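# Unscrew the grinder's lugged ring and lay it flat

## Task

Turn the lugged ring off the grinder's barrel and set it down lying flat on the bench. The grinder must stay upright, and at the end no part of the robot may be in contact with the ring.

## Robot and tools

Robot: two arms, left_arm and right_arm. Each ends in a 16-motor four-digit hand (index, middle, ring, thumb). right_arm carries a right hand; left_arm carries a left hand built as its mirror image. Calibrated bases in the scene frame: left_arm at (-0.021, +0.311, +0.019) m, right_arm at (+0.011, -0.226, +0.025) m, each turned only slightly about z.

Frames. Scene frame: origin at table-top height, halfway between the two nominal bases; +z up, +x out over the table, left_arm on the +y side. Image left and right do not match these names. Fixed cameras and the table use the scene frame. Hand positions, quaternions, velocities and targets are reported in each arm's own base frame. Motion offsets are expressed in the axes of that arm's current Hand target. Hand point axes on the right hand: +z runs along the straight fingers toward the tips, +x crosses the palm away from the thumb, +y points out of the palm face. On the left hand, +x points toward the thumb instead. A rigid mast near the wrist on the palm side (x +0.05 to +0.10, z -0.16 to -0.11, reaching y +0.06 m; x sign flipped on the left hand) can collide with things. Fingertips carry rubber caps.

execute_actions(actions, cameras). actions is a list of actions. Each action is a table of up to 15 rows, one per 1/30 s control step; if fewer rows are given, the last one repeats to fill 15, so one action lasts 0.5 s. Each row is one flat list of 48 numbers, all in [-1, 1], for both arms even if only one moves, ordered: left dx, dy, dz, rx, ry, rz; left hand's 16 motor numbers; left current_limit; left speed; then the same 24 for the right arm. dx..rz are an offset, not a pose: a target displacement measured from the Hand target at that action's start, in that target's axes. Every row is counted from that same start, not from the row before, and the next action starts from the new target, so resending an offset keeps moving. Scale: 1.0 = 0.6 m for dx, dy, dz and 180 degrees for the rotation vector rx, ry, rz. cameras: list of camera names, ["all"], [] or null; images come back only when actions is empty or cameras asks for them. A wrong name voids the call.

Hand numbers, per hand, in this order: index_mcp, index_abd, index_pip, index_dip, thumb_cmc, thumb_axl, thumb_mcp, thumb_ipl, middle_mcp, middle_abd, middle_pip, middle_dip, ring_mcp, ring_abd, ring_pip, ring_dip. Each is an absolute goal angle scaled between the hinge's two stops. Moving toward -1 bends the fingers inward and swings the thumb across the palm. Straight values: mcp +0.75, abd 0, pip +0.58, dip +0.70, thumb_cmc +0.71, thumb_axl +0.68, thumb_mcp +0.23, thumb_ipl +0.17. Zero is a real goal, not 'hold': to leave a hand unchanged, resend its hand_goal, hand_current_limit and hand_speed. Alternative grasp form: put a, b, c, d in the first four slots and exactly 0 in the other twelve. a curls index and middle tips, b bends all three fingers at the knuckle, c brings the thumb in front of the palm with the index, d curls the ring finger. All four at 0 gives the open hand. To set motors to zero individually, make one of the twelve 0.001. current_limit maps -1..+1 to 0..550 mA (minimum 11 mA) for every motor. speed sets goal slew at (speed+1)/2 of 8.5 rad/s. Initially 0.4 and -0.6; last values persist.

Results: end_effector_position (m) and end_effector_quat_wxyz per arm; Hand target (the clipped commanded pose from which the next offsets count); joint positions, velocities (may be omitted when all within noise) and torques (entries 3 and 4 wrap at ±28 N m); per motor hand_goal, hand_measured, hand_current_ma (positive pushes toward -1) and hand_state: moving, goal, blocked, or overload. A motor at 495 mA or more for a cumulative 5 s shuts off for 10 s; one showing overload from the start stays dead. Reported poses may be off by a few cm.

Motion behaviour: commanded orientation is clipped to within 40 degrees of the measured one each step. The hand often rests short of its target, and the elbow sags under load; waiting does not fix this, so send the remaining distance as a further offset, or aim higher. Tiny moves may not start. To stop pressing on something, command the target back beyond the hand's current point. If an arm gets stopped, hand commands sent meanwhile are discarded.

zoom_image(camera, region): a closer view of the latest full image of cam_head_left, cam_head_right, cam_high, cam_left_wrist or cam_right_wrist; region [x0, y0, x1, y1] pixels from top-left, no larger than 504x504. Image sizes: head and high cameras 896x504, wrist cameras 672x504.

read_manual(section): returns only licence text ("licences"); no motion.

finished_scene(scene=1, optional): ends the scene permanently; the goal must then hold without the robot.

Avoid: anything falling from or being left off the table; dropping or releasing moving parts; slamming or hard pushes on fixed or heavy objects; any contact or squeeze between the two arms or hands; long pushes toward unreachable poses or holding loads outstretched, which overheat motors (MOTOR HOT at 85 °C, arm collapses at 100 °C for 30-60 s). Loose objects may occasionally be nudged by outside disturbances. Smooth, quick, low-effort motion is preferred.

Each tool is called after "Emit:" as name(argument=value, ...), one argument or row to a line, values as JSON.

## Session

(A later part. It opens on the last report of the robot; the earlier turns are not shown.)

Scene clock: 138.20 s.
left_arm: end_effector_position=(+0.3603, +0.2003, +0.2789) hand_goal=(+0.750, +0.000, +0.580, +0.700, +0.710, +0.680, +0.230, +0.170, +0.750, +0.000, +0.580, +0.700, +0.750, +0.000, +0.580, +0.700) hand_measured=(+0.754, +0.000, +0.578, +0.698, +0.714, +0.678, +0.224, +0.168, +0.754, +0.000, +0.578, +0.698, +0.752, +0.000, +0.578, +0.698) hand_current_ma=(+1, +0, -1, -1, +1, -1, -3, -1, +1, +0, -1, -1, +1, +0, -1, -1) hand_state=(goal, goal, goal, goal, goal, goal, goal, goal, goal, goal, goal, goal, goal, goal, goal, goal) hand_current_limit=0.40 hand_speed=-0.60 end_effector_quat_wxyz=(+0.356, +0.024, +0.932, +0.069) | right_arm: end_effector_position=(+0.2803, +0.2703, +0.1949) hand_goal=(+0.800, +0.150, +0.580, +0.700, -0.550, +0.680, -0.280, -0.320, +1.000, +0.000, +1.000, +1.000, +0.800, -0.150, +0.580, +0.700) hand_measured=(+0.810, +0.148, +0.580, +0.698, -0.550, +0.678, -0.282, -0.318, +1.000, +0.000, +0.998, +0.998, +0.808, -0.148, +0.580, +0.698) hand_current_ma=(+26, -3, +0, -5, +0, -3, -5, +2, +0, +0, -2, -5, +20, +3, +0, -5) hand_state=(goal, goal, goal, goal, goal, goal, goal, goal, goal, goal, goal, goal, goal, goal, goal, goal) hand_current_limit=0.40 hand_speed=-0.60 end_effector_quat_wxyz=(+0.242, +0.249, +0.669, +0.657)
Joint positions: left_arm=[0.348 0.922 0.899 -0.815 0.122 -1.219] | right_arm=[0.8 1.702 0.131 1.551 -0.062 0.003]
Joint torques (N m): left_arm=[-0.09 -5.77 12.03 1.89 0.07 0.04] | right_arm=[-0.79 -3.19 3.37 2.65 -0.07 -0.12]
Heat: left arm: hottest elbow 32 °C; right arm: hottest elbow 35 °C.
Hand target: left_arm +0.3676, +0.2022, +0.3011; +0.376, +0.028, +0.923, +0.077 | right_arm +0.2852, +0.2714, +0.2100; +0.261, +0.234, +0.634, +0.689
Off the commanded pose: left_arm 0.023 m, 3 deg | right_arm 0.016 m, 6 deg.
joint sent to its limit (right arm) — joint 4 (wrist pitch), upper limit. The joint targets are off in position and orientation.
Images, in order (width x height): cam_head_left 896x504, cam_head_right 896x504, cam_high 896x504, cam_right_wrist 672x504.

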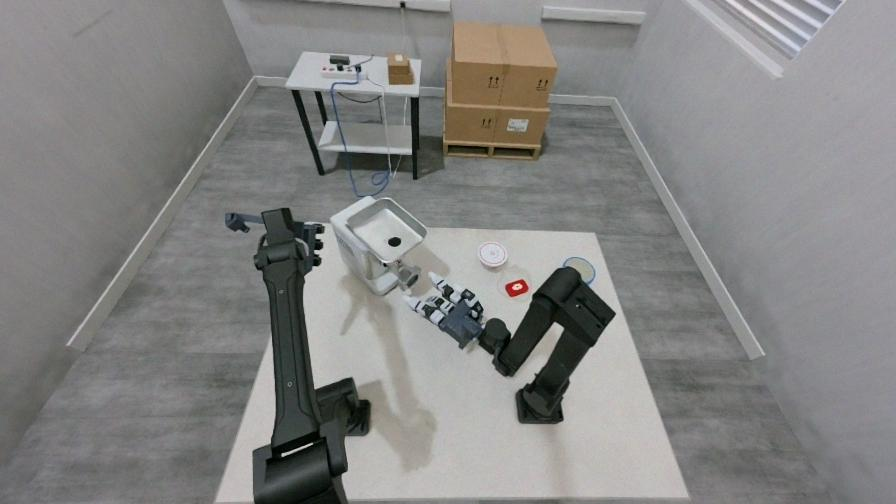

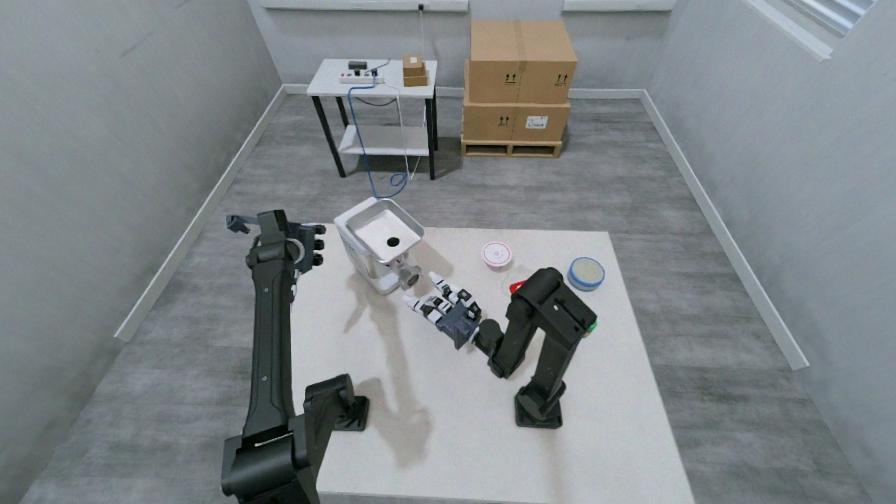

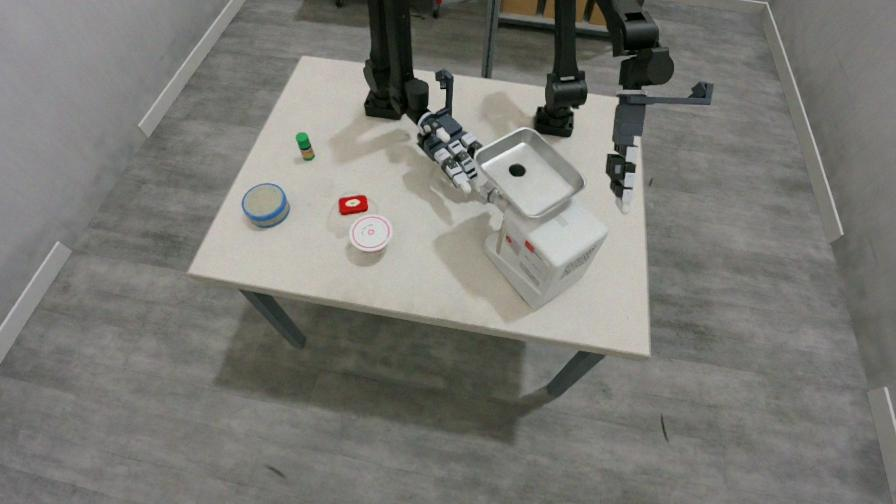

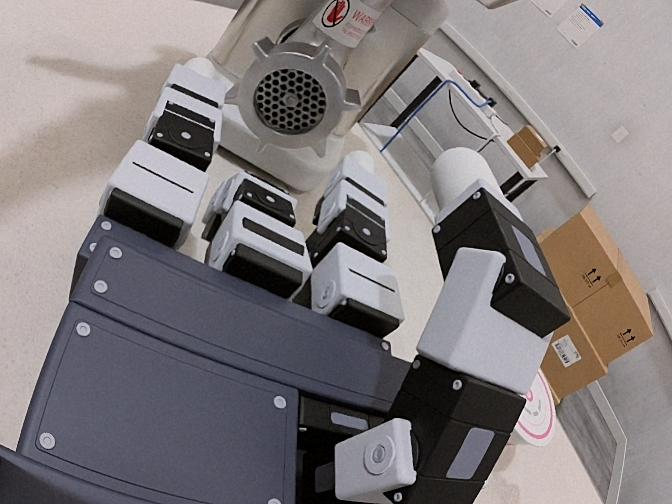

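Emit:
execute_actions(
  actions=[
    [[0,0,0,0,0,0,0,0,0,0,0,0,0,0,0,0,0,0,0,0,0,0,0.4,-0.6,-0.015,-0.0167,0,0.02,0,0,0.8,0.17,0.58,0.7,-0.55,0.68,-0.28,-0.32,1,0,1,1,0.8,-0.17,0.58,0.7,0.4,-0.6]],
  ],
  cameras=["cam_head_left", "cam_high", "cam_right_wrist"],
)

Emit:
zoom_image(
  camera="cam_right_wrist",
  region=[190, 20, 390, 170],
)

Emit:
zoom_image(
  camera="cam_high",
  region=[440, 140, 520, 220],
)

Emit:
zoom_image(
  camera="cam_head_left",
  region=[390, 250, 450, 310],
)

Scene clock: 154.10 s.
left_arm: end_effector_position=(+0.3603, +0.2003, +0.2789) hand_goal=(+0.750, +0.000, +0.580, +0.700, +0.710, +0.680, +0.230, +0.170, +0.750, +0.000, +0.580, +0.700, +0.750, +0.000, +0.580, +0.700) hand_measured=(+0.754, +0.000, +0.578, +0.698, +0.714, +0.678, +0.224, +0.168, +0.754, +0.000, +0.578, +0.698, +0.752, +0.000, +0.578, +0.698) hand_current_ma=(+1, +0, -1, -1, +1, -1, -3, -1, +1, +0, -1, -1, +1, +0, -1, -1) hand_state=(goal, goal, goal, goal, goal, goal, goal, goal, goal, goal, goal, goal, goal, goal, goal, goal) hand_current_limit=0.40 hand_speed=-0.60 end_effector_quat_wxyz=(+0.356, +0.024, +0.932, +0.069) | right_arm: end_effector_position=(+0.2883, +0.2637, +0.1874) hand_goal=(+0.800, +0.170, +0.580, +0.700, -0.550, +0.680, -0.280, -0.320, +1.000, +0.000, +1.000, +1.000, +0.800, -0.170, +0.580, +0.700) hand_measured=(+0.810, +0.168, +0.580, +0.698, -0.550, +0.678, -0.282, -0.318, +1.000, +0.000, +0.998, +0.998, +0.808, -0.166, +0.580, +0.698) hand_current_ma=(+26, -5, +0, -5, +0, -3, -5, +2, +0, +0, -2, -5, +20, +6, +0, -5) hand_state=(goal, goal, goal, goal, goal, goal, goal, goal, goal, goal, goal, goal, goal, goal, goal, goal) hand_current_limit=0.40 hand_speed=-0.60 end_effector_quat_wxyz=(+0.240, +0.254, +0.675, +0.650)
Joint positions: left_arm=[0.348 0.922 0.899 -0.815 0.122 -1.219] | right_arm=[0.755 1.723 0.131 1.553 -0.102 0.003]
Joint torques (N m): left_arm=[-0.5 -5.42 12.1 1.94 0.08 0.01] | right_arm=[-0.56 -3.02 3.14 2.61 -0.08 -0.15]
Heat: left arm: hottest elbow 33 °C; right arm: hottest elbow 33 °C.
Hand target: left_arm +0.3676, +0.2022, +0.3011; +0.376, +0.028, +0.923, +0.077 | right_arm +0.2926, +0.2661, +0.2001; +0.253, +0.242, +0.656, +0.669
Off the commanded pose: left_arm 0.023 m, 3 deg | right_arm 0.014 m, 4 deg.
joint sent to its limit (right arm) — joint 4 (wrist pitch), upper limit. The joint targets are off in position, not in orientation.
Images, in order (width x height): cam_head_left 896x504, cam_high 896x504, cam_right_wrist 672x504.

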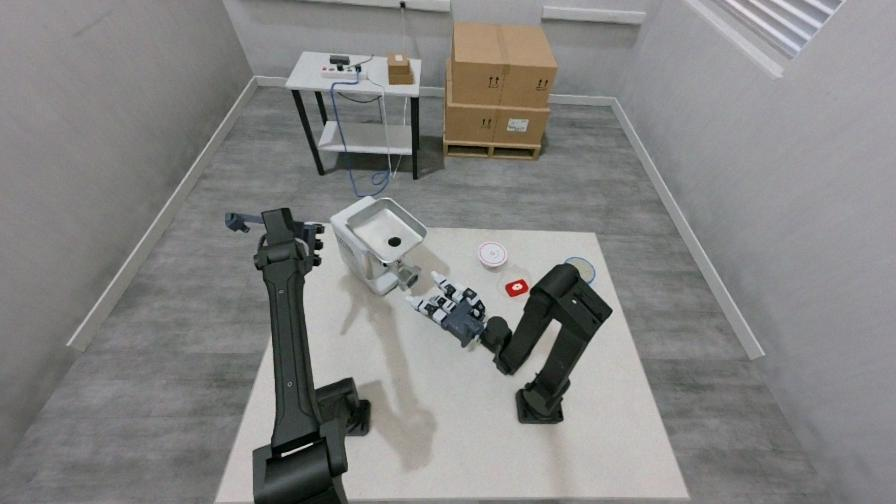

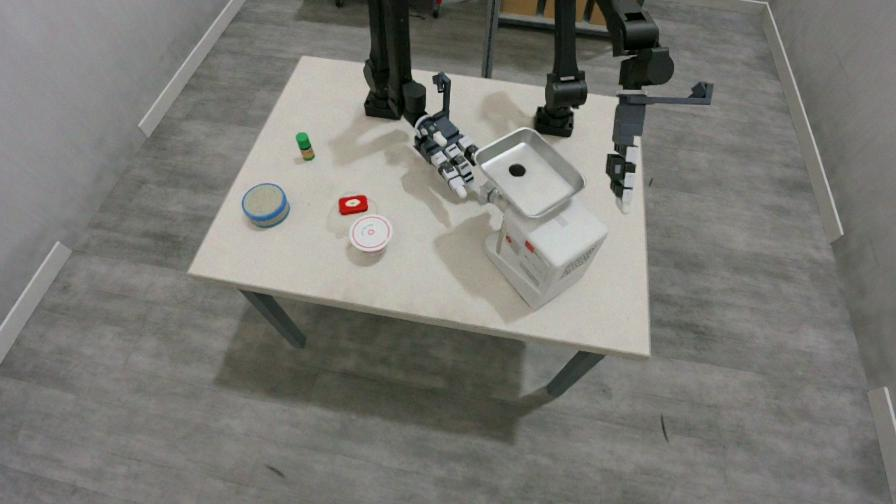

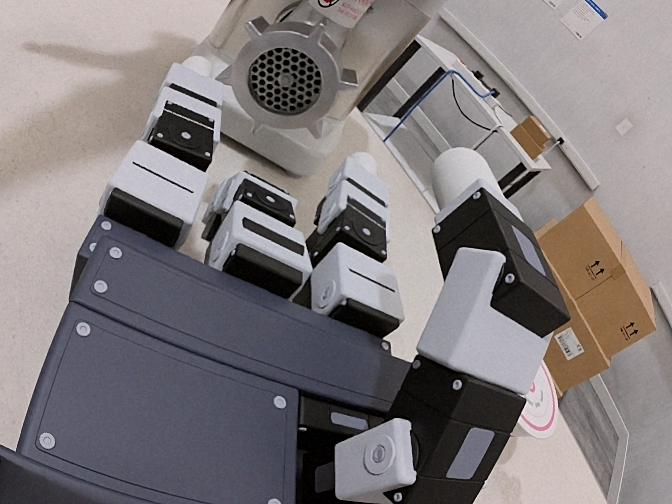

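Scaled by 2.520 from the camera's 672x504 image, which has a finer 960x720 frame.

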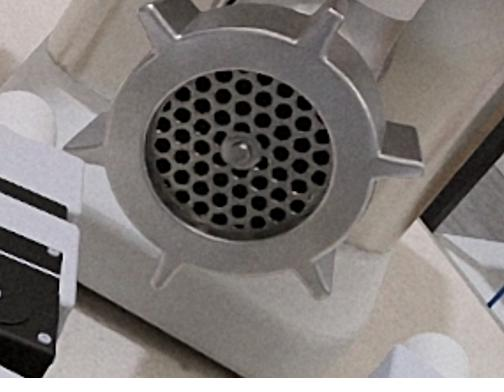

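Scaled by 6.300.

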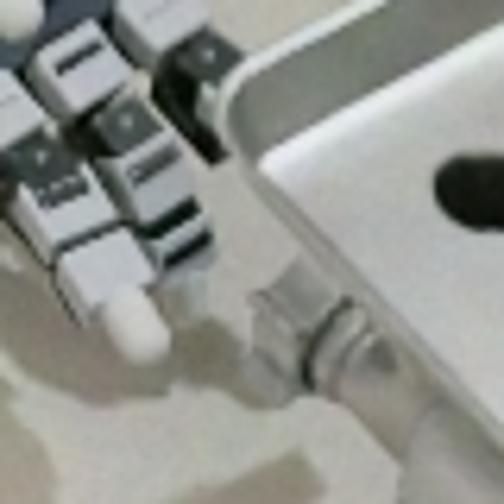

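Scaled by 8.400.

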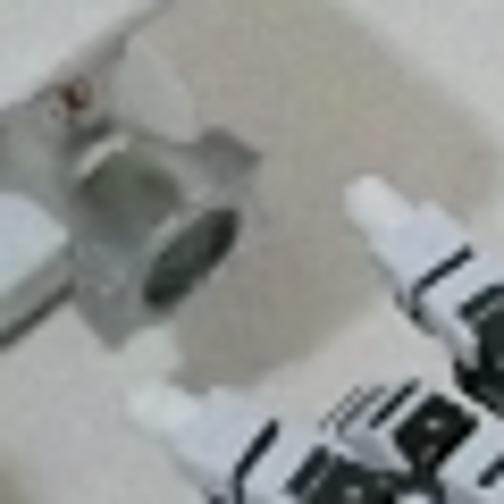

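Emit:
execute_actions(
  actions=[
    [[0,0,0,0,0,0,0,0,0,0,0,0,0,0,0,0,0,0,0,0,0,0,0.4,-0.6,0.007,0.008,0.025,0,0,0,0.8,0.17,0.58,0.7,-0.55,0.68,-0.28,-0.32,1,0,1,1,0.8,-0.17,0.58,0.7,0.4,-0.6]],
    [[0,0,0,0,0,0,0,0,0,0,0,0,0,0,0,0,0,0,0,0,0,0,0.4,-0.6,0,0,0.025,0,0,0,0.8,0.17,0.58,0.7,-0.55,0.68,-0.28,-0.32,1,0,1,1,0.8,-0.17,0.58,0.7,0.4,-0.6]],
  ],
  cameras=["cam_head_left", "cam_high", "cam_right_wrist"],
)

Emit:
zoom_image(
  camera="cam_right_wrist",
  region=[170, 20, 390, 185],
)

Emit:
zoom_image(
  camera="cam_high",
  region=[440, 140, 520, 220],
)

Emit:
zoom_image(
  camera="cam_head_left",
  region=[390, 250, 450, 310],
)

Scene clock: 161.80 s.
left_arm: end_effector_position=(+0.3603, +0.2003, +0.2789) hand_goal=(+0.750, +0.000, +0.580, +0.700, +0.710, +0.680, +0.230, +0.170, +0.750, +0.000, +0.580, +0.700, +0.750, +0.000, +0.580, +0.700) hand_measured=(+0.754, +0.000, +0.578, +0.698, +0.714, +0.678, +0.224, +0.168, +0.754, +0.000, +0.578, +0.698, +0.752, +0.000, +0.578, +0.698) hand_current_ma=(+1, +0, -1, -1, +1, -1, -3, -1, +1, +0, -1, -1, +1, +0, -1, -1) hand_state=(goal, goal, goal, goal, goal, goal, goal, goal, goal, goal, goal, goal, goal, goal, goal, goal) hand_current_limit=0.40 hand_speed=-0.60 end_effector_quat_wxyz=(+0.356, +0.024, +0.932, +0.069) | right_arm: end_effector_position=(+0.3077, +0.2820, +0.1958) hand_goal=(+0.800, +0.170, +0.580, +0.700, -0.550, +0.680, -0.280, -0.320, +1.000, +0.000, +1.000, +1.000, +0.800, -0.170, +0.580, +0.700) hand_measured=(+0.810, +0.168, +0.580, +0.698, -0.550, +0.678, -0.282, -0.318, +1.000, +0.000, +0.998, +0.998, +0.808, -0.168, +0.580, +0.698) hand_current_ma=(+26, -5, +0, -5, +0, -3, -5, +2, +0, +0, -2, -5, +20, +3, +0, -4) hand_state=(goal, goal, goal, goal, goal, goal, goal, goal, goal, goal, goal, goal, goal, goal, goal, goal) hand_current_limit=0.40 hand_speed=-0.60 end_effector_quat_wxyz=(+0.249, +0.253, +0.663, +0.659)
Joint positions: left_arm=[0.348 0.922 0.899 -0.815 0.122 -1.219] | right_arm=[0.764 1.725 0.208 1.51 -0.08 0.003]
Joint torques (N m): left_arm=[-0.44 -5.71 12.15 1.84 0.07 0.08] | right_arm=[1.14 -4.19 3.85 1.48 0.17 -0.15]
Heat: left arm: hottest elbow 33 °C; right arm: hottest elbow 33 °C.
Hand target: left_arm +0.3676, +0.2022, +0.3011; +0.376, +0.028, +0.923, +0.077 | right_arm +0.3090, +0.2914, +0.2055; +0.253, +0.242, +0.656, +0.669
Off the commanded pose: left_arm 0.023 m, 3 deg | right_arm 0.014 m, 2 deg.
Images, in order (width x height): cam_head_left 896x504, cam_high 896x504, cam_right_wrist 672x504.

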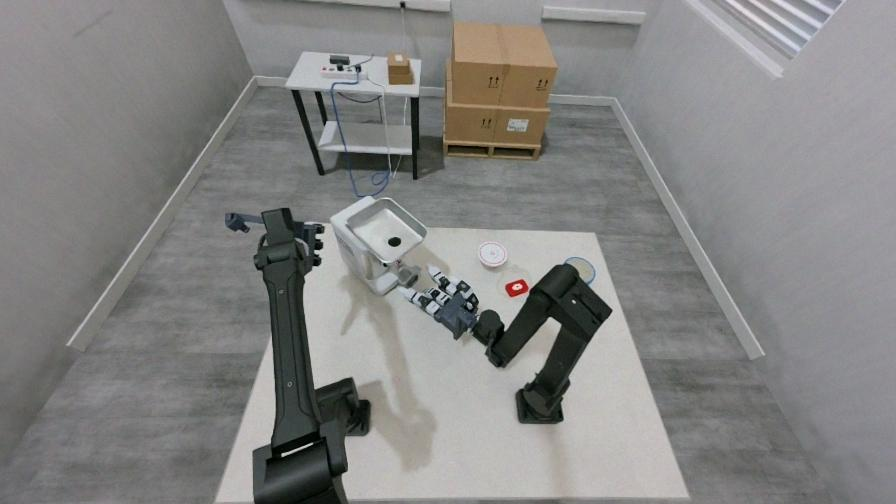

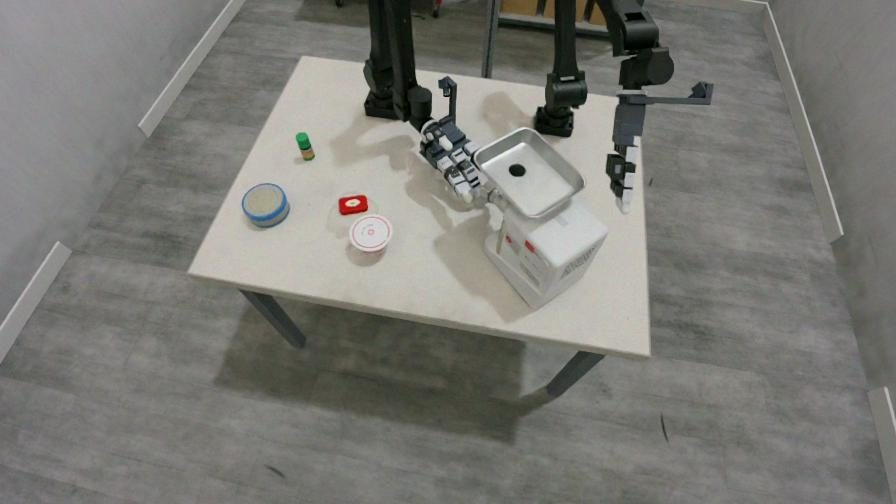

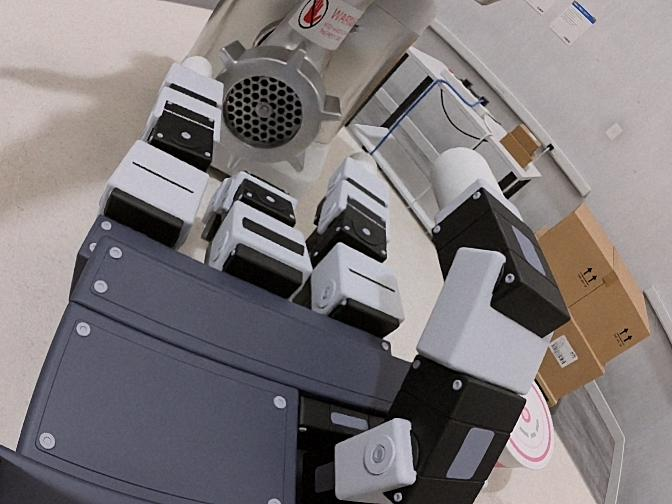

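Scaled by 2.291 from the camera's 672x504 image, which has a finer 960x720 frame.

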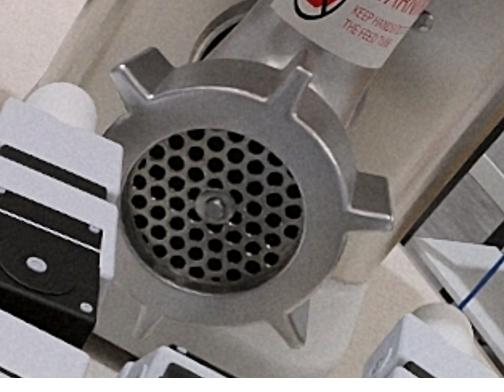

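Scaled by 6.300.

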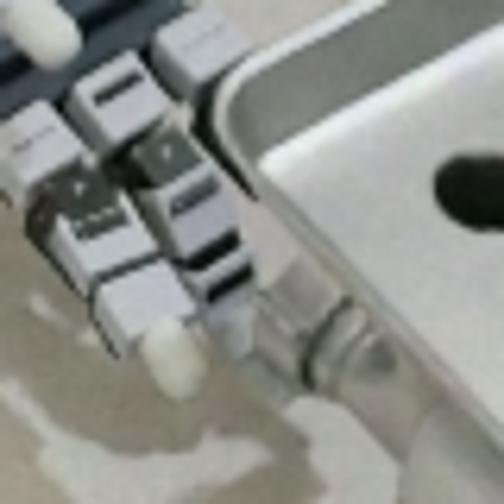

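Scaled by 8.400.

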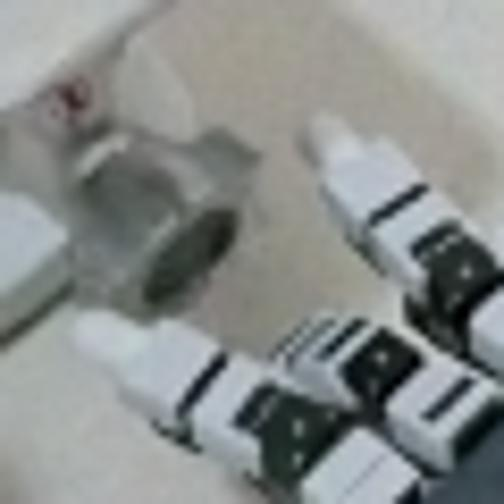

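Emit:
execute_actions(
  actions=[
    [[0,0,0,0,0,0,0,0,0,0,0,0,0,0,0,0,0,0,0,0,0,0,0.4,-0.6,0.015,-0.0117,0,0,0,0,0.8,0.17,0.58,0.7,-0.55,0.68,-0.28,-0.32,1,0,1,1,0.8,-0.17,0.58,0.7,0.4,-0.6]],
  ],
  cameras=["cam_head_left", "cam_high", "cam_right_wrist"],
)

Emit:
zoom_image(
  camera="cam_right_wrist",
  region=[170, 20, 390, 185],
)

Emit:
zoom_image(
  camera="cam_head_left",
  region=[390, 250, 450, 310],
)

Scene clock: 189.47 s.
left_arm: end_effector_position=(+0.3603, +0.2003, +0.2789) hand_goal=(+0.750, +0.000, +0.580, +0.700, +0.710, +0.680, +0.230, +0.170, +0.750, +0.000, +0.580, +0.700, +0.750, +0.000, +0.580, +0.700) hand_measured=(+0.754, +0.000, +0.578, +0.698, +0.714, +0.678, +0.224, +0.168, +0.754, +0.000, +0.578, +0.698, +0.752, +0.000, +0.578, +0.698) hand_current_ma=(+1, +0, -1, -1, +1, -1, -3, -1, +1, +0, -1, -1, +1, +0, -1, -1) hand_state=(goal, goal, goal, goal, goal, goal, goal, goal, goal, goal, goal, goal, goal, goal, goal, goal) hand_current_limit=0.40 hand_speed=-0.60 end_effector_quat_wxyz=(+0.356, +0.024, +0.932, +0.069) | right_arm: end_effector_position=(+0.3009, +0.2909, +0.1833) hand_goal=(+0.800, +0.170, +0.580, +0.700, -0.550, +0.680, -0.280, -0.320, +1.000, +0.000, +1.000, +1.000, +0.800, -0.170, +0.580, +0.700) hand_measured=(+0.810, +0.168, +0.580, +0.698, -0.550, +0.678, -0.282, -0.318, +1.000, +0.000, +0.998, +0.998, +0.808, -0.172, +0.580, +0.698) hand_current_ma=(+26, -4, +0, -5, +0, -3, -5, +2, +0, +0, -2, -5, +18, -4, +0, -4) hand_state=(goal, goal, goal, goal, goal, goal, goal, goal, goal, goal, goal, goal, goal, goal, goal, goal) hand_current_limit=0.40 hand_speed=-0.60 end_effector_quat_wxyz=(+0.243, +0.255, +0.673, +0.651)
Joint positions: left_arm=[0.348 0.922 0.899 -0.815 0.122 -1.219] | right_arm=[0.806 1.763 0.208 1.521 -0.045 0.003]
Joint torques (N m): left_arm=[-0.73 -5.77 12.08 1.81 0.1 -0.01] | right_arm=[0.85 -3.96 3.66 2.69 0.19 -0.15]
Heat: left arm: hottest elbow 33 °C; right arm: hottest elbow 32 °C.
Hand target: left_arm +0.3676, +0.2022, +0.3011; +0.376, +0.028, +0.923, +0.077 | right_arm +0.3024, +0.2974, +0.1984; +0.253, +0.242, +0.656, +0.669
Off the commanded pose: left_arm 0.023 m, 3 deg | right_arm 0.017 m, 3 deg.
Images, in order (width x height): cam_head_left 896x504, cam_high 896x504, cam_right_wrist 672x504.

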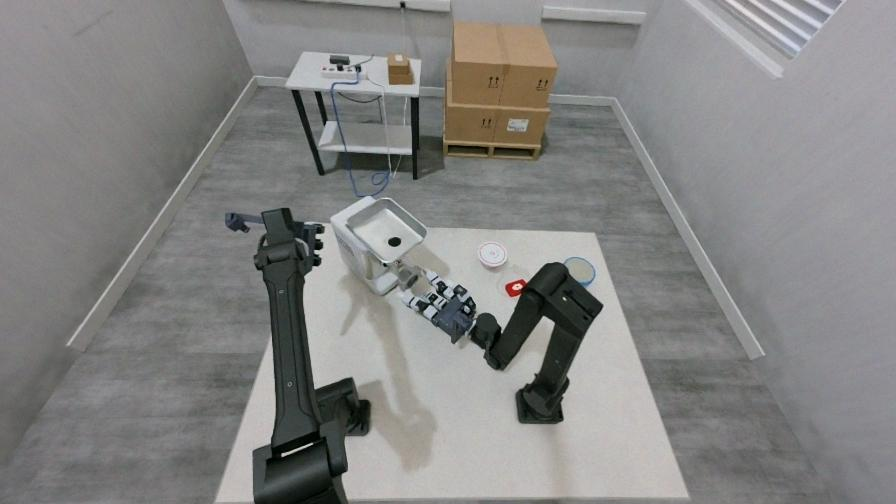

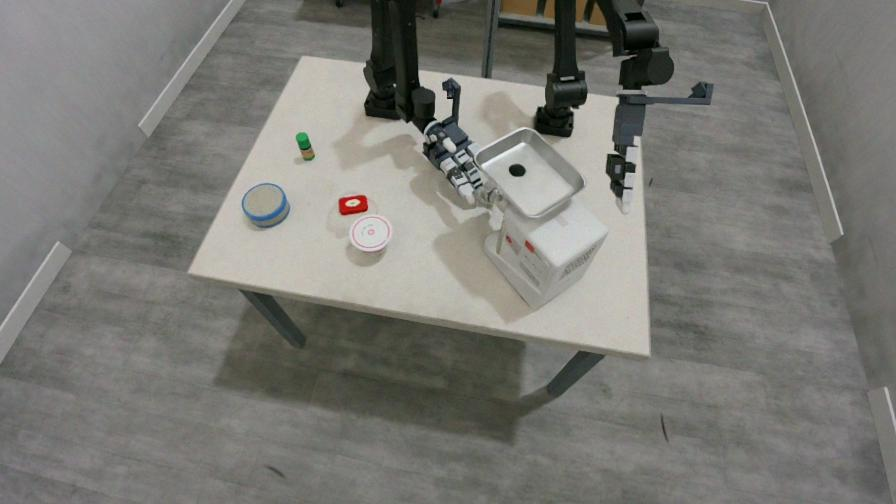

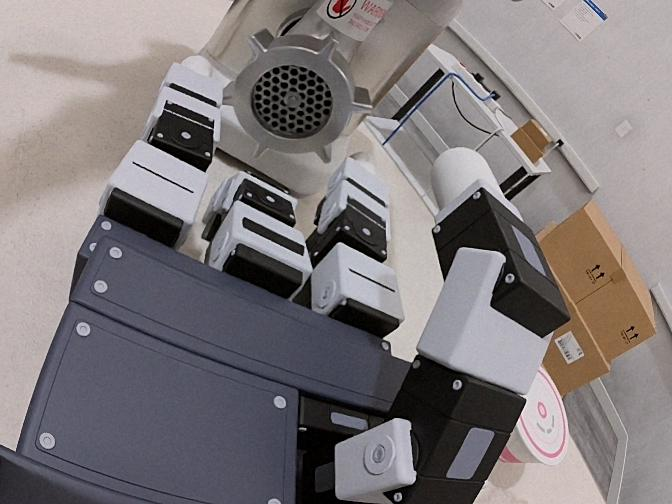

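Scaled by 2.291 from the camera's 672x504 image, which has a finer 960x720 frame.

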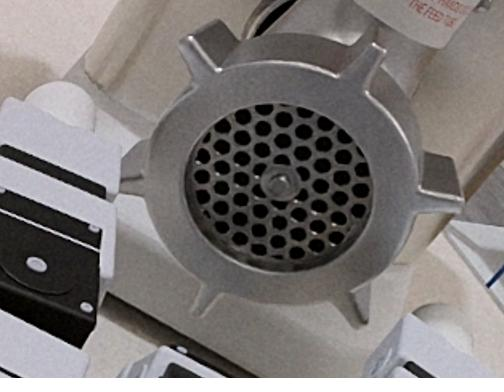

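Scaled by 8.400.

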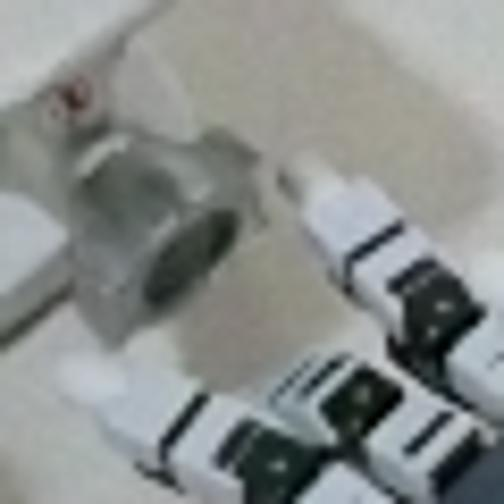

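Emit:
execute_actions(
  actions=[
    [[0,0,0,0,0,0,0,0,0,0,0,0,0,0,0,0,0,0,0,0,0,0,0.4,-0.6,0,0.009,0.01,-0.011,0,0,0.8,0.17,0.58,0.7,-0.55,0.68,-0.28,-0.32,1,0,1,1,0.8,-0.17,0.58,0.7,0.4,-0.6]],
    [[0,0,0,0,0,0,0,0,0,0,0,0,0,0,0,0,0,0,0,0,0,0,0.4,-0.6,0,0,0.015,0,0,0,0.8,0.17,0.58,0.7,-0.55,0.68,-0.28,-0.32,1,0,1,1,0.8,-0.17,0.58,0.7,0.4,-0.6]],
  ],
  cameras=["cam_head_left", "cam_high", "cam_right_wrist"],
)

Emit:
zoom_image(
  camera="cam_right_wrist",
  region=[170, 20, 390, 185],
)

Emit:
zoom_image(
  camera="cam_head_left",
  region=[390, 250, 450, 310],
)

Emit:
zoom_image(
  camera="cam_high",
  region=[440, 140, 520, 220],
)

Scene clock: 194.80 s.
left_arm: end_effector_position=(+0.3603, +0.2003, +0.2789) hand_goal=(+0.750, +0.000, +0.580, +0.700, +0.710, +0.680, +0.230, +0.170, +0.750, +0.000, +0.580, +0.700, +0.750, +0.000, +0.580, +0.700) hand_measured=(+0.754, +0.000, +0.578, +0.698, +0.714, +0.678, +0.224, +0.168, +0.754, +0.000, +0.578, +0.698, +0.752, +0.000, +0.578, +0.698) hand_current_ma=(+1, +0, -1, -1, +1, -1, -3, -1, +1, +0, -1, -1, +1, +0, -1, -1) hand_state=(goal, goal, goal, goal, goal, goal, goal, goal, goal, goal, goal, goal, goal, goal, goal, goal) hand_current_limit=0.40 hand_speed=-0.60 end_effector_quat_wxyz=(+0.356, +0.024, +0.932, +0.069) | right_arm: end_effector_position=(+0.3105, +0.3009, +0.1957) hand_goal=(+0.800, +0.170, +0.580, +0.700, -0.550, +0.680, -0.280, -0.320, +1.000, +0.000, +1.000, +1.000, +0.800, -0.170, +0.580, +0.700) hand_measured=(+0.810, +0.168, +0.580, +0.698, -0.550, +0.678, -0.282, -0.318, +1.000, +0.000, +0.998, +0.998, +0.808, -0.172, +0.580, +0.698) hand_current_ma=(+26, -4, +0, -5, +0, -3, -5, +2, +0, +0, -2, -5, +18, -4, +0, -4) hand_state=(goal, goal, goal, goal, goal, goal, goal, goal, goal, goal, goal, goal, goal, goal, goal, goal) hand_current_limit=0.40 hand_speed=-0.60 end_effector_quat_wxyz=(+0.251, +0.247, +0.653, +0.670)
Joint positions: left_arm=[0.348 0.922 0.899 -0.815 0.122 -1.219] | right_arm=[0.806 1.783 0.258 1.55 -0.045 0.003]
Joint torques (N m): left_arm=[0.26 -6.18 12.18 1.74 0.12 0.04] | right_arm=[1.08 -4.07 3.79 1.83 0.18 -0.14]
Heat: left arm: hottest elbow 33 °C; right arm: hottest elbow 32 °C.
Hand target: left_arm +0.3676, +0.2022, +0.3011; +0.376, +0.028, +0.923, +0.077 | right_arm +0.3121, +0.3087, +0.2045; +0.258, +0.237, +0.644, +0.680
Off the commanded pose: left_arm 0.023 m, 3 deg | right_arm 0.012 m, 2 deg.
Images, in order (width x height): cam_head_left 896x504, cam_high 896x504, cam_right_wrist 672x504.

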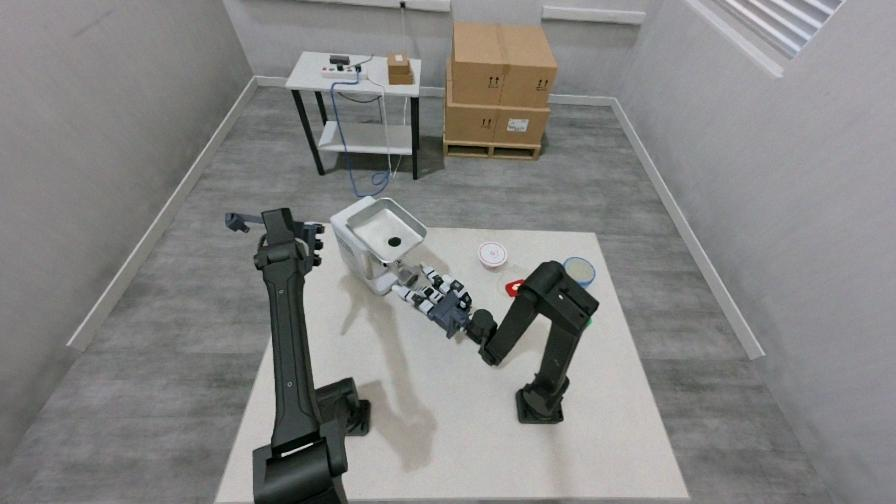

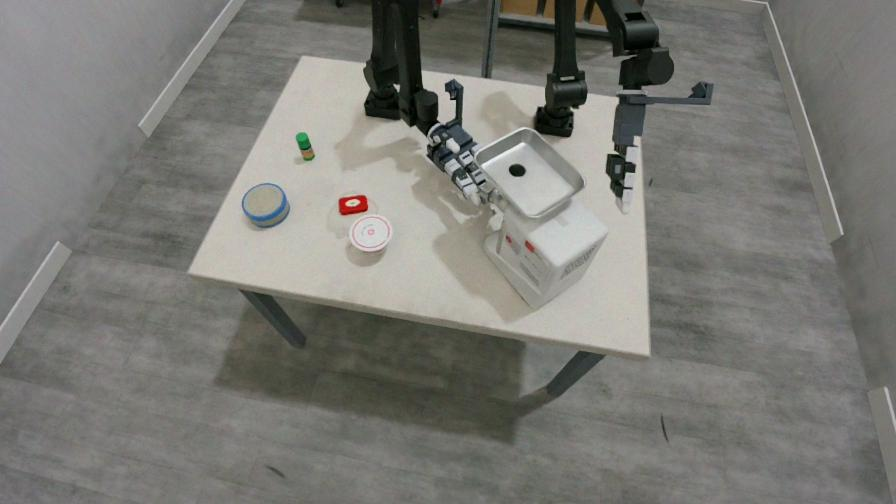

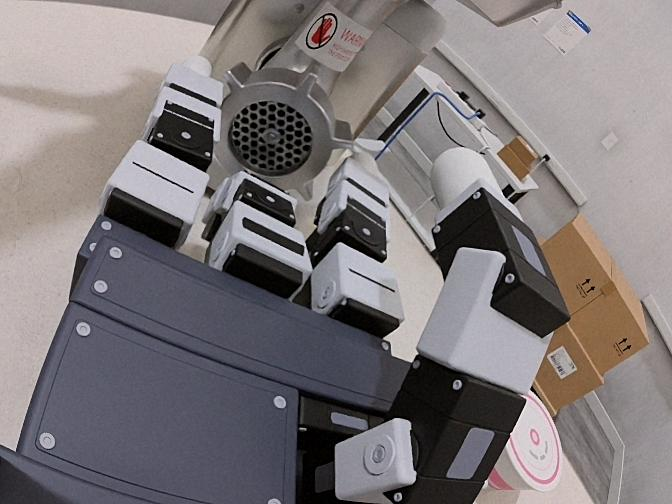

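Scaled by 2.291 from the camera's 672x504 image, which has a finer 960x720 frame.

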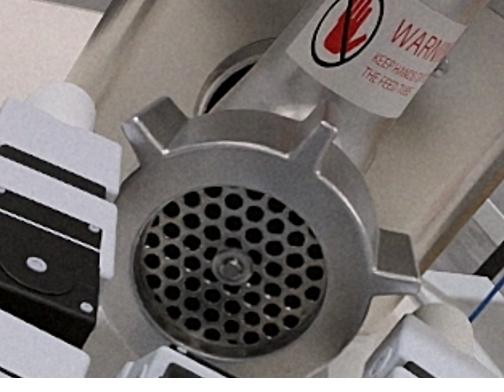

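Scaled by 8.400.

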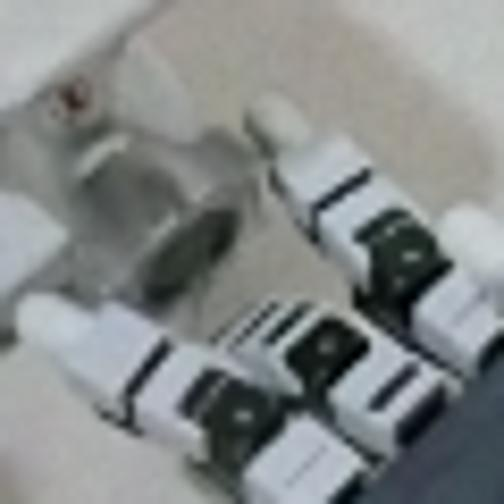

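Scaled by 6.300.

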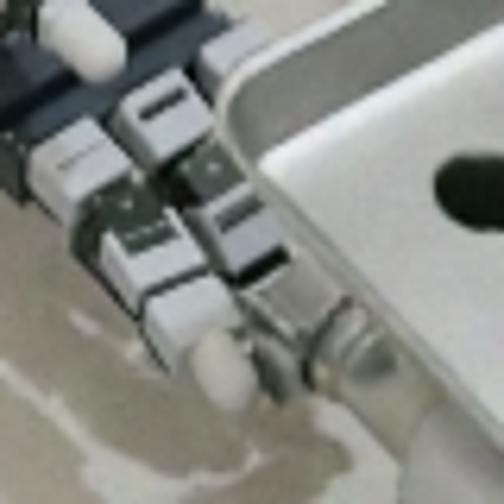

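Emit:
execute_actions(
  actions=[
    [[0,0,0,0,0,0,0,0,0,0,0,0,0,0,0,0,0,0,0,0,0,0,0.4,-0.6,-0.004,-0.016,0,0.004,0,0,0.8,0.17,0.58,0.7,-0.55,0.68,-0.28,-0.32,1,0,1,1,0.8,-0.17,0.58,0.7,0.4,-0.6]],
  ],
  cameras=["cam_head_left", "cam_high", "cam_right_wrist"],
)

Emit:
zoom_image(
  camera="cam_right_wrist",
  region=[170, 20, 390, 185],
)

Emit:
zoom_image(
  camera="cam_head_left",
  region=[390, 250, 450, 310],
)

Scene clock: 199.47 s.
left_arm: end_effector_position=(+0.3603, +0.2003, +0.2789) hand_goal=(+0.750, +0.000, +0.580, +0.700, +0.710, +0.680, +0.230, +0.170, +0.750, +0.000, +0.580, +0.700, +0.750, +0.000, +0.580, +0.700) hand_measured=(+0.754, +0.000, +0.578, +0.698, +0.714, +0.678, +0.224, +0.168, +0.754, +0.000, +0.578, +0.698, +0.752, +0.000, +0.578, +0.698) hand_current_ma=(+1, +0, -1, -1, +1, -1, -3, -1, +1, +0, -1, -1, +1, +0, -1, -1) hand_state=(goal, goal, goal, goal, goal, goal, goal, goal, goal, goal, goal, goal, goal, goal, goal, goal) hand_current_limit=0.40 hand_speed=-0.60 end_effector_quat_wxyz=(+0.356, +0.024, +0.932, +0.069) | right_arm: end_effector_position=(+0.3120, +0.3026, +0.1793) hand_goal=(+0.800, +0.170, +0.580, +0.700, -0.550, +0.680, -0.280, -0.320, +1.000, +0.000, +1.000, +1.000, +0.800, -0.170, +0.580, +0.700) hand_measured=(+0.810, +0.168, +0.580, +0.698, -0.550, +0.678, -0.282, -0.318, +1.000, +0.000, +0.998, +0.998, +0.808, -0.172, +0.580, +0.698) hand_current_ma=(+26, -4, +0, -5, +0, -3, -5, +2, +0, +0, -2, -5, +19, -4, +0, -4) hand_state=(goal, goal, goal, goal, goal, goal, goal, goal, goal, goal, goal, goal, goal, goal, goal, goal) hand_current_limit=0.40 hand_speed=-0.60 end_effector_quat_wxyz=(+0.246, +0.252, +0.666, +0.657)
Joint positions: left_arm=[0.348 0.922 0.899 -0.815 0.122 -1.219] | right_arm=[0.806 1.823 0.258 1.55 -0.045 0.003]
Joint torques (N m): left_arm=[-0.85 -6.3 12.08 1.83 0.13 0.02] | right_arm=[0.26 -4.48 3.6 2.7 -0.06 -0.15]
Heat: left arm: hottest elbow 34 °C; right arm: hottest elbow 32 °C.
Hand target: left_arm +0.3676, +0.2022, +0.3011; +0.376, +0.028, +0.923, +0.077 | right_arm +0.3143, +0.3075, +0.1949; +0.256, +0.239, +0.648, +0.676
Off the commanded pose: left_arm 0.023 m, 3 deg | right_arm 0.017 m, 4 deg.
joint sent to its limit (right arm) — joint 4 (wrist pitch), upper limit. The joint targets are off in position, not in orientation.
Images, in order (width x height): cam_head_left 896x504, cam_high 896x504, cam_right_wrist 672x504.

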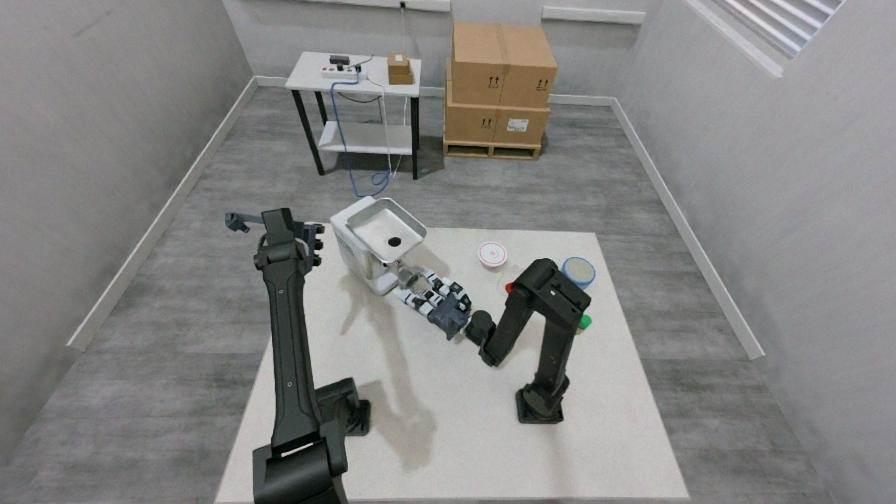

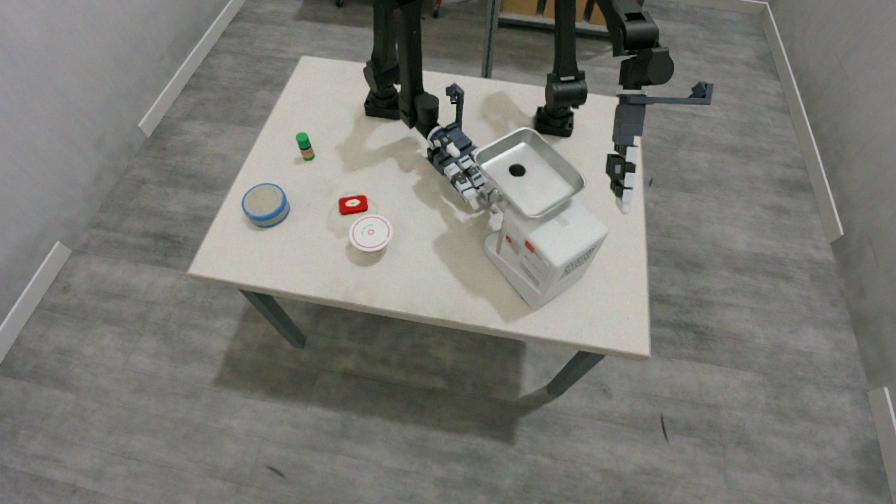

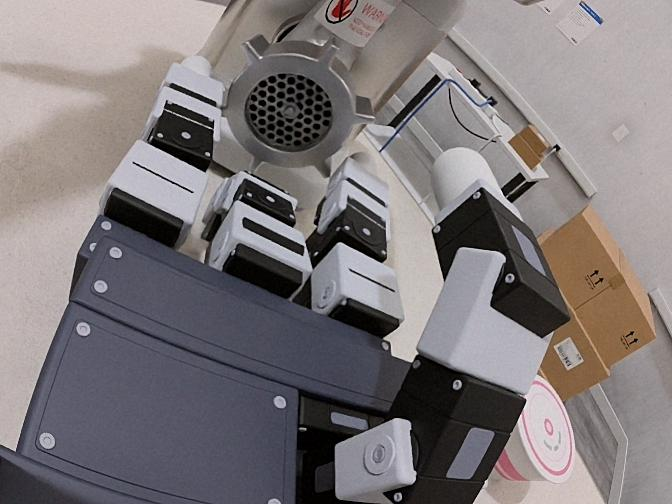

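Scaled by 2.291 from the camera's 672x504 image, which has a finer 960x720 frame.

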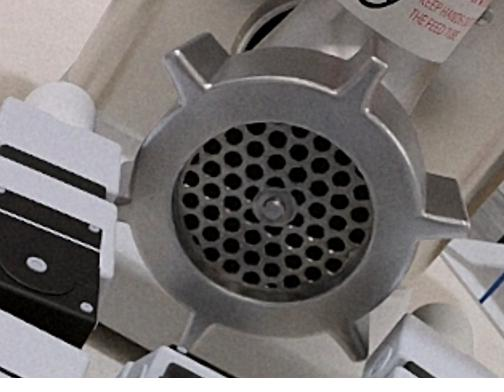

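Scaled by 8.400.

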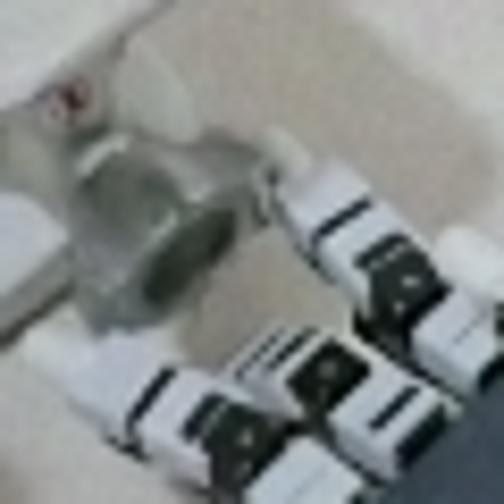

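Emit:
execute_actions(
  actions=[
    [[0,0,0,0,0,0,0,0,0,0,0,0,0,0,0,0,0,0,0,0,0,0,0.4,-0.6,0,0.01,0,0,0,0,0.8,0.17,0.58,0.7,-0.55,0.68,-0.28,-0.32,1,0,1,1,0.8,-0.17,0.58,0.7,0.4,-0.6]],
  ],
  cameras=["cam_head_left", "cam_high", "cam_right_wrist"],
)

Emit:
zoom_image(
  camera="cam_right_wrist",
  region=[170, 20, 390, 185],
)

Scene clock: 206.80 s.
left_arm: end_effector_position=(+0.3603, +0.2003, +0.2789) hand_goal=(+0.750, +0.000, +0.580, +0.700, +0.710, +0.680, +0.230, +0.170, +0.750, +0.000, +0.580, +0.700, +0.750, +0.000, +0.580, +0.700) hand_measured=(+0.754, +0.000, +0.578, +0.698, +0.714, +0.678, +0.224, +0.168, +0.754, +0.000, +0.578, +0.698, +0.752, +0.000, +0.578, +0.698) hand_current_ma=(+1, +0, -1, -1, +1, -1, -3, -1, +1, +0, -1, -1, +1, +0, -1, -1) hand_state=(goal, goal, goal, goal, goal, goal, goal, goal, goal, goal, goal, goal, goal, goal, goal, goal) hand_current_limit=0.40 hand_speed=-0.60 end_effector_quat_wxyz=(+0.356, +0.024, +0.932, +0.069) | right_arm: end_effector_position=(+0.3116, +0.3021, +0.1843) hand_goal=(+0.800, +0.170, +0.580, +0.700, -0.550, +0.680, -0.280, -0.320, +1.000, +0.000, +1.000, +1.000, +0.800, -0.170, +0.580, +0.700) hand_measured=(+0.810, +0.168, +0.580, +0.698, -0.550, +0.678, -0.282, -0.318, +1.000, +0.000, +0.998, +0.998, +0.808, -0.172, +0.580, +0.698) hand_current_ma=(+26, -4, +0, -5, +0, -3, -5, +2, +0, +0, -2, -5, +19, -4, +0, -4) hand_state=(goal, goal, goal, goal, goal, goal, goal, goal, goal, goal, goal, goal, goal, goal, goal, goal) hand_current_limit=0.40 hand_speed=-0.60 end_effector_quat_wxyz=(+0.248, +0.250, +0.662, +0.661)
Joint positions: left_arm=[0.348 0.922 0.899 -0.815 0.122 -1.219] | right_arm=[0.806 1.811 0.258 1.55 -0.045 0.003]
Joint torques (N m): left_arm=[-1.08 -6.24 12.16 1.78 0.08 0.03] | right_arm=[0.26 -6.18 3.48 1.54 -0.07 -0.15]
Heat: left arm: hottest elbow 34 °C; right arm: hottest elbow 31 °C.
Hand target: left_arm +0.3676, +0.2022, +0.3011; +0.376, +0.028, +0.923, +0.077 | right_arm +0.3141, +0.3073, +0.2009; +0.256, +0.239, +0.648, +0.676
Off the commanded pose: left_arm 0.023 m, 3 deg | right_arm 0.018 m, 3 deg.
Images, in order (width x height): cam_head_left 896x504, cam_high 896x504, cam_right_wrist 672x504.

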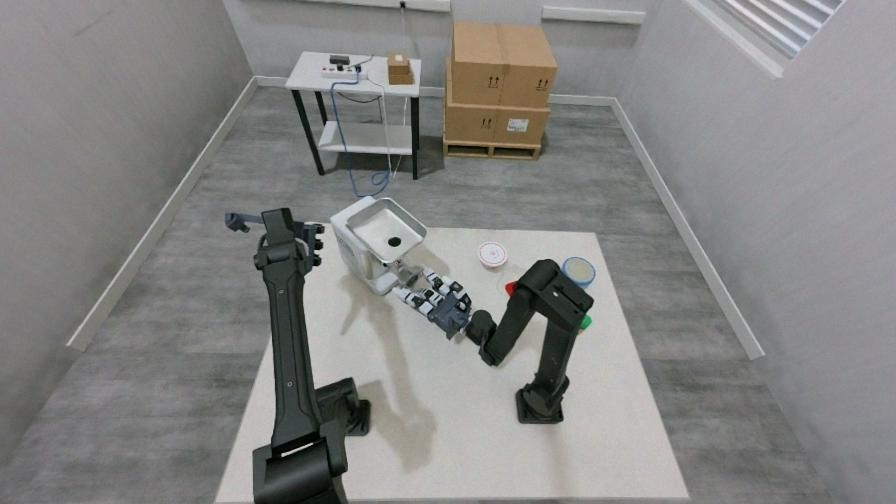

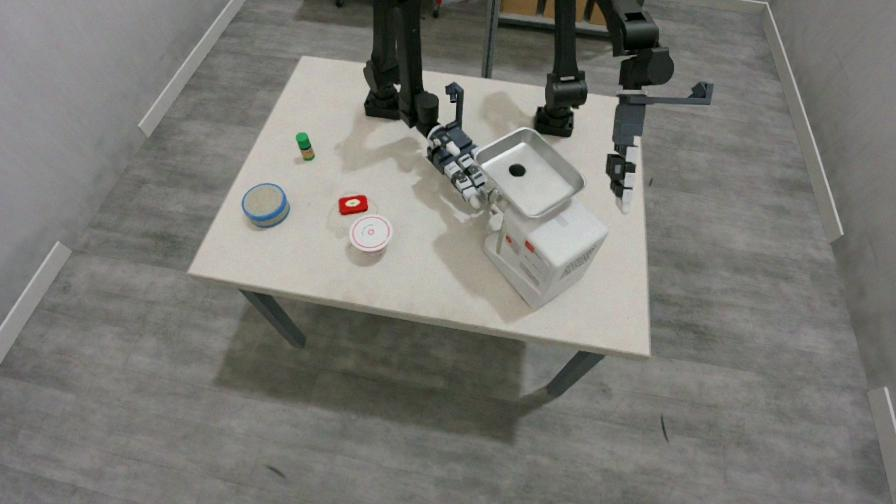

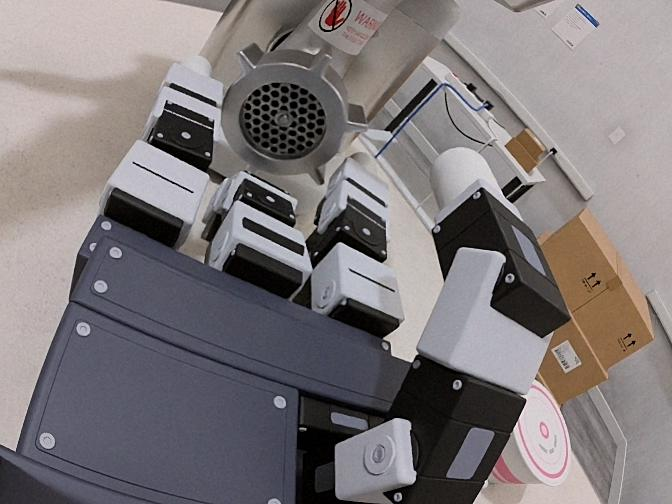

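Scaled by 2.291 from the camera's 672x504 image, which has a finer 960x720 frame.

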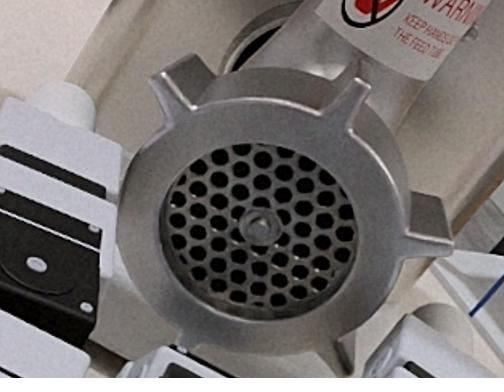

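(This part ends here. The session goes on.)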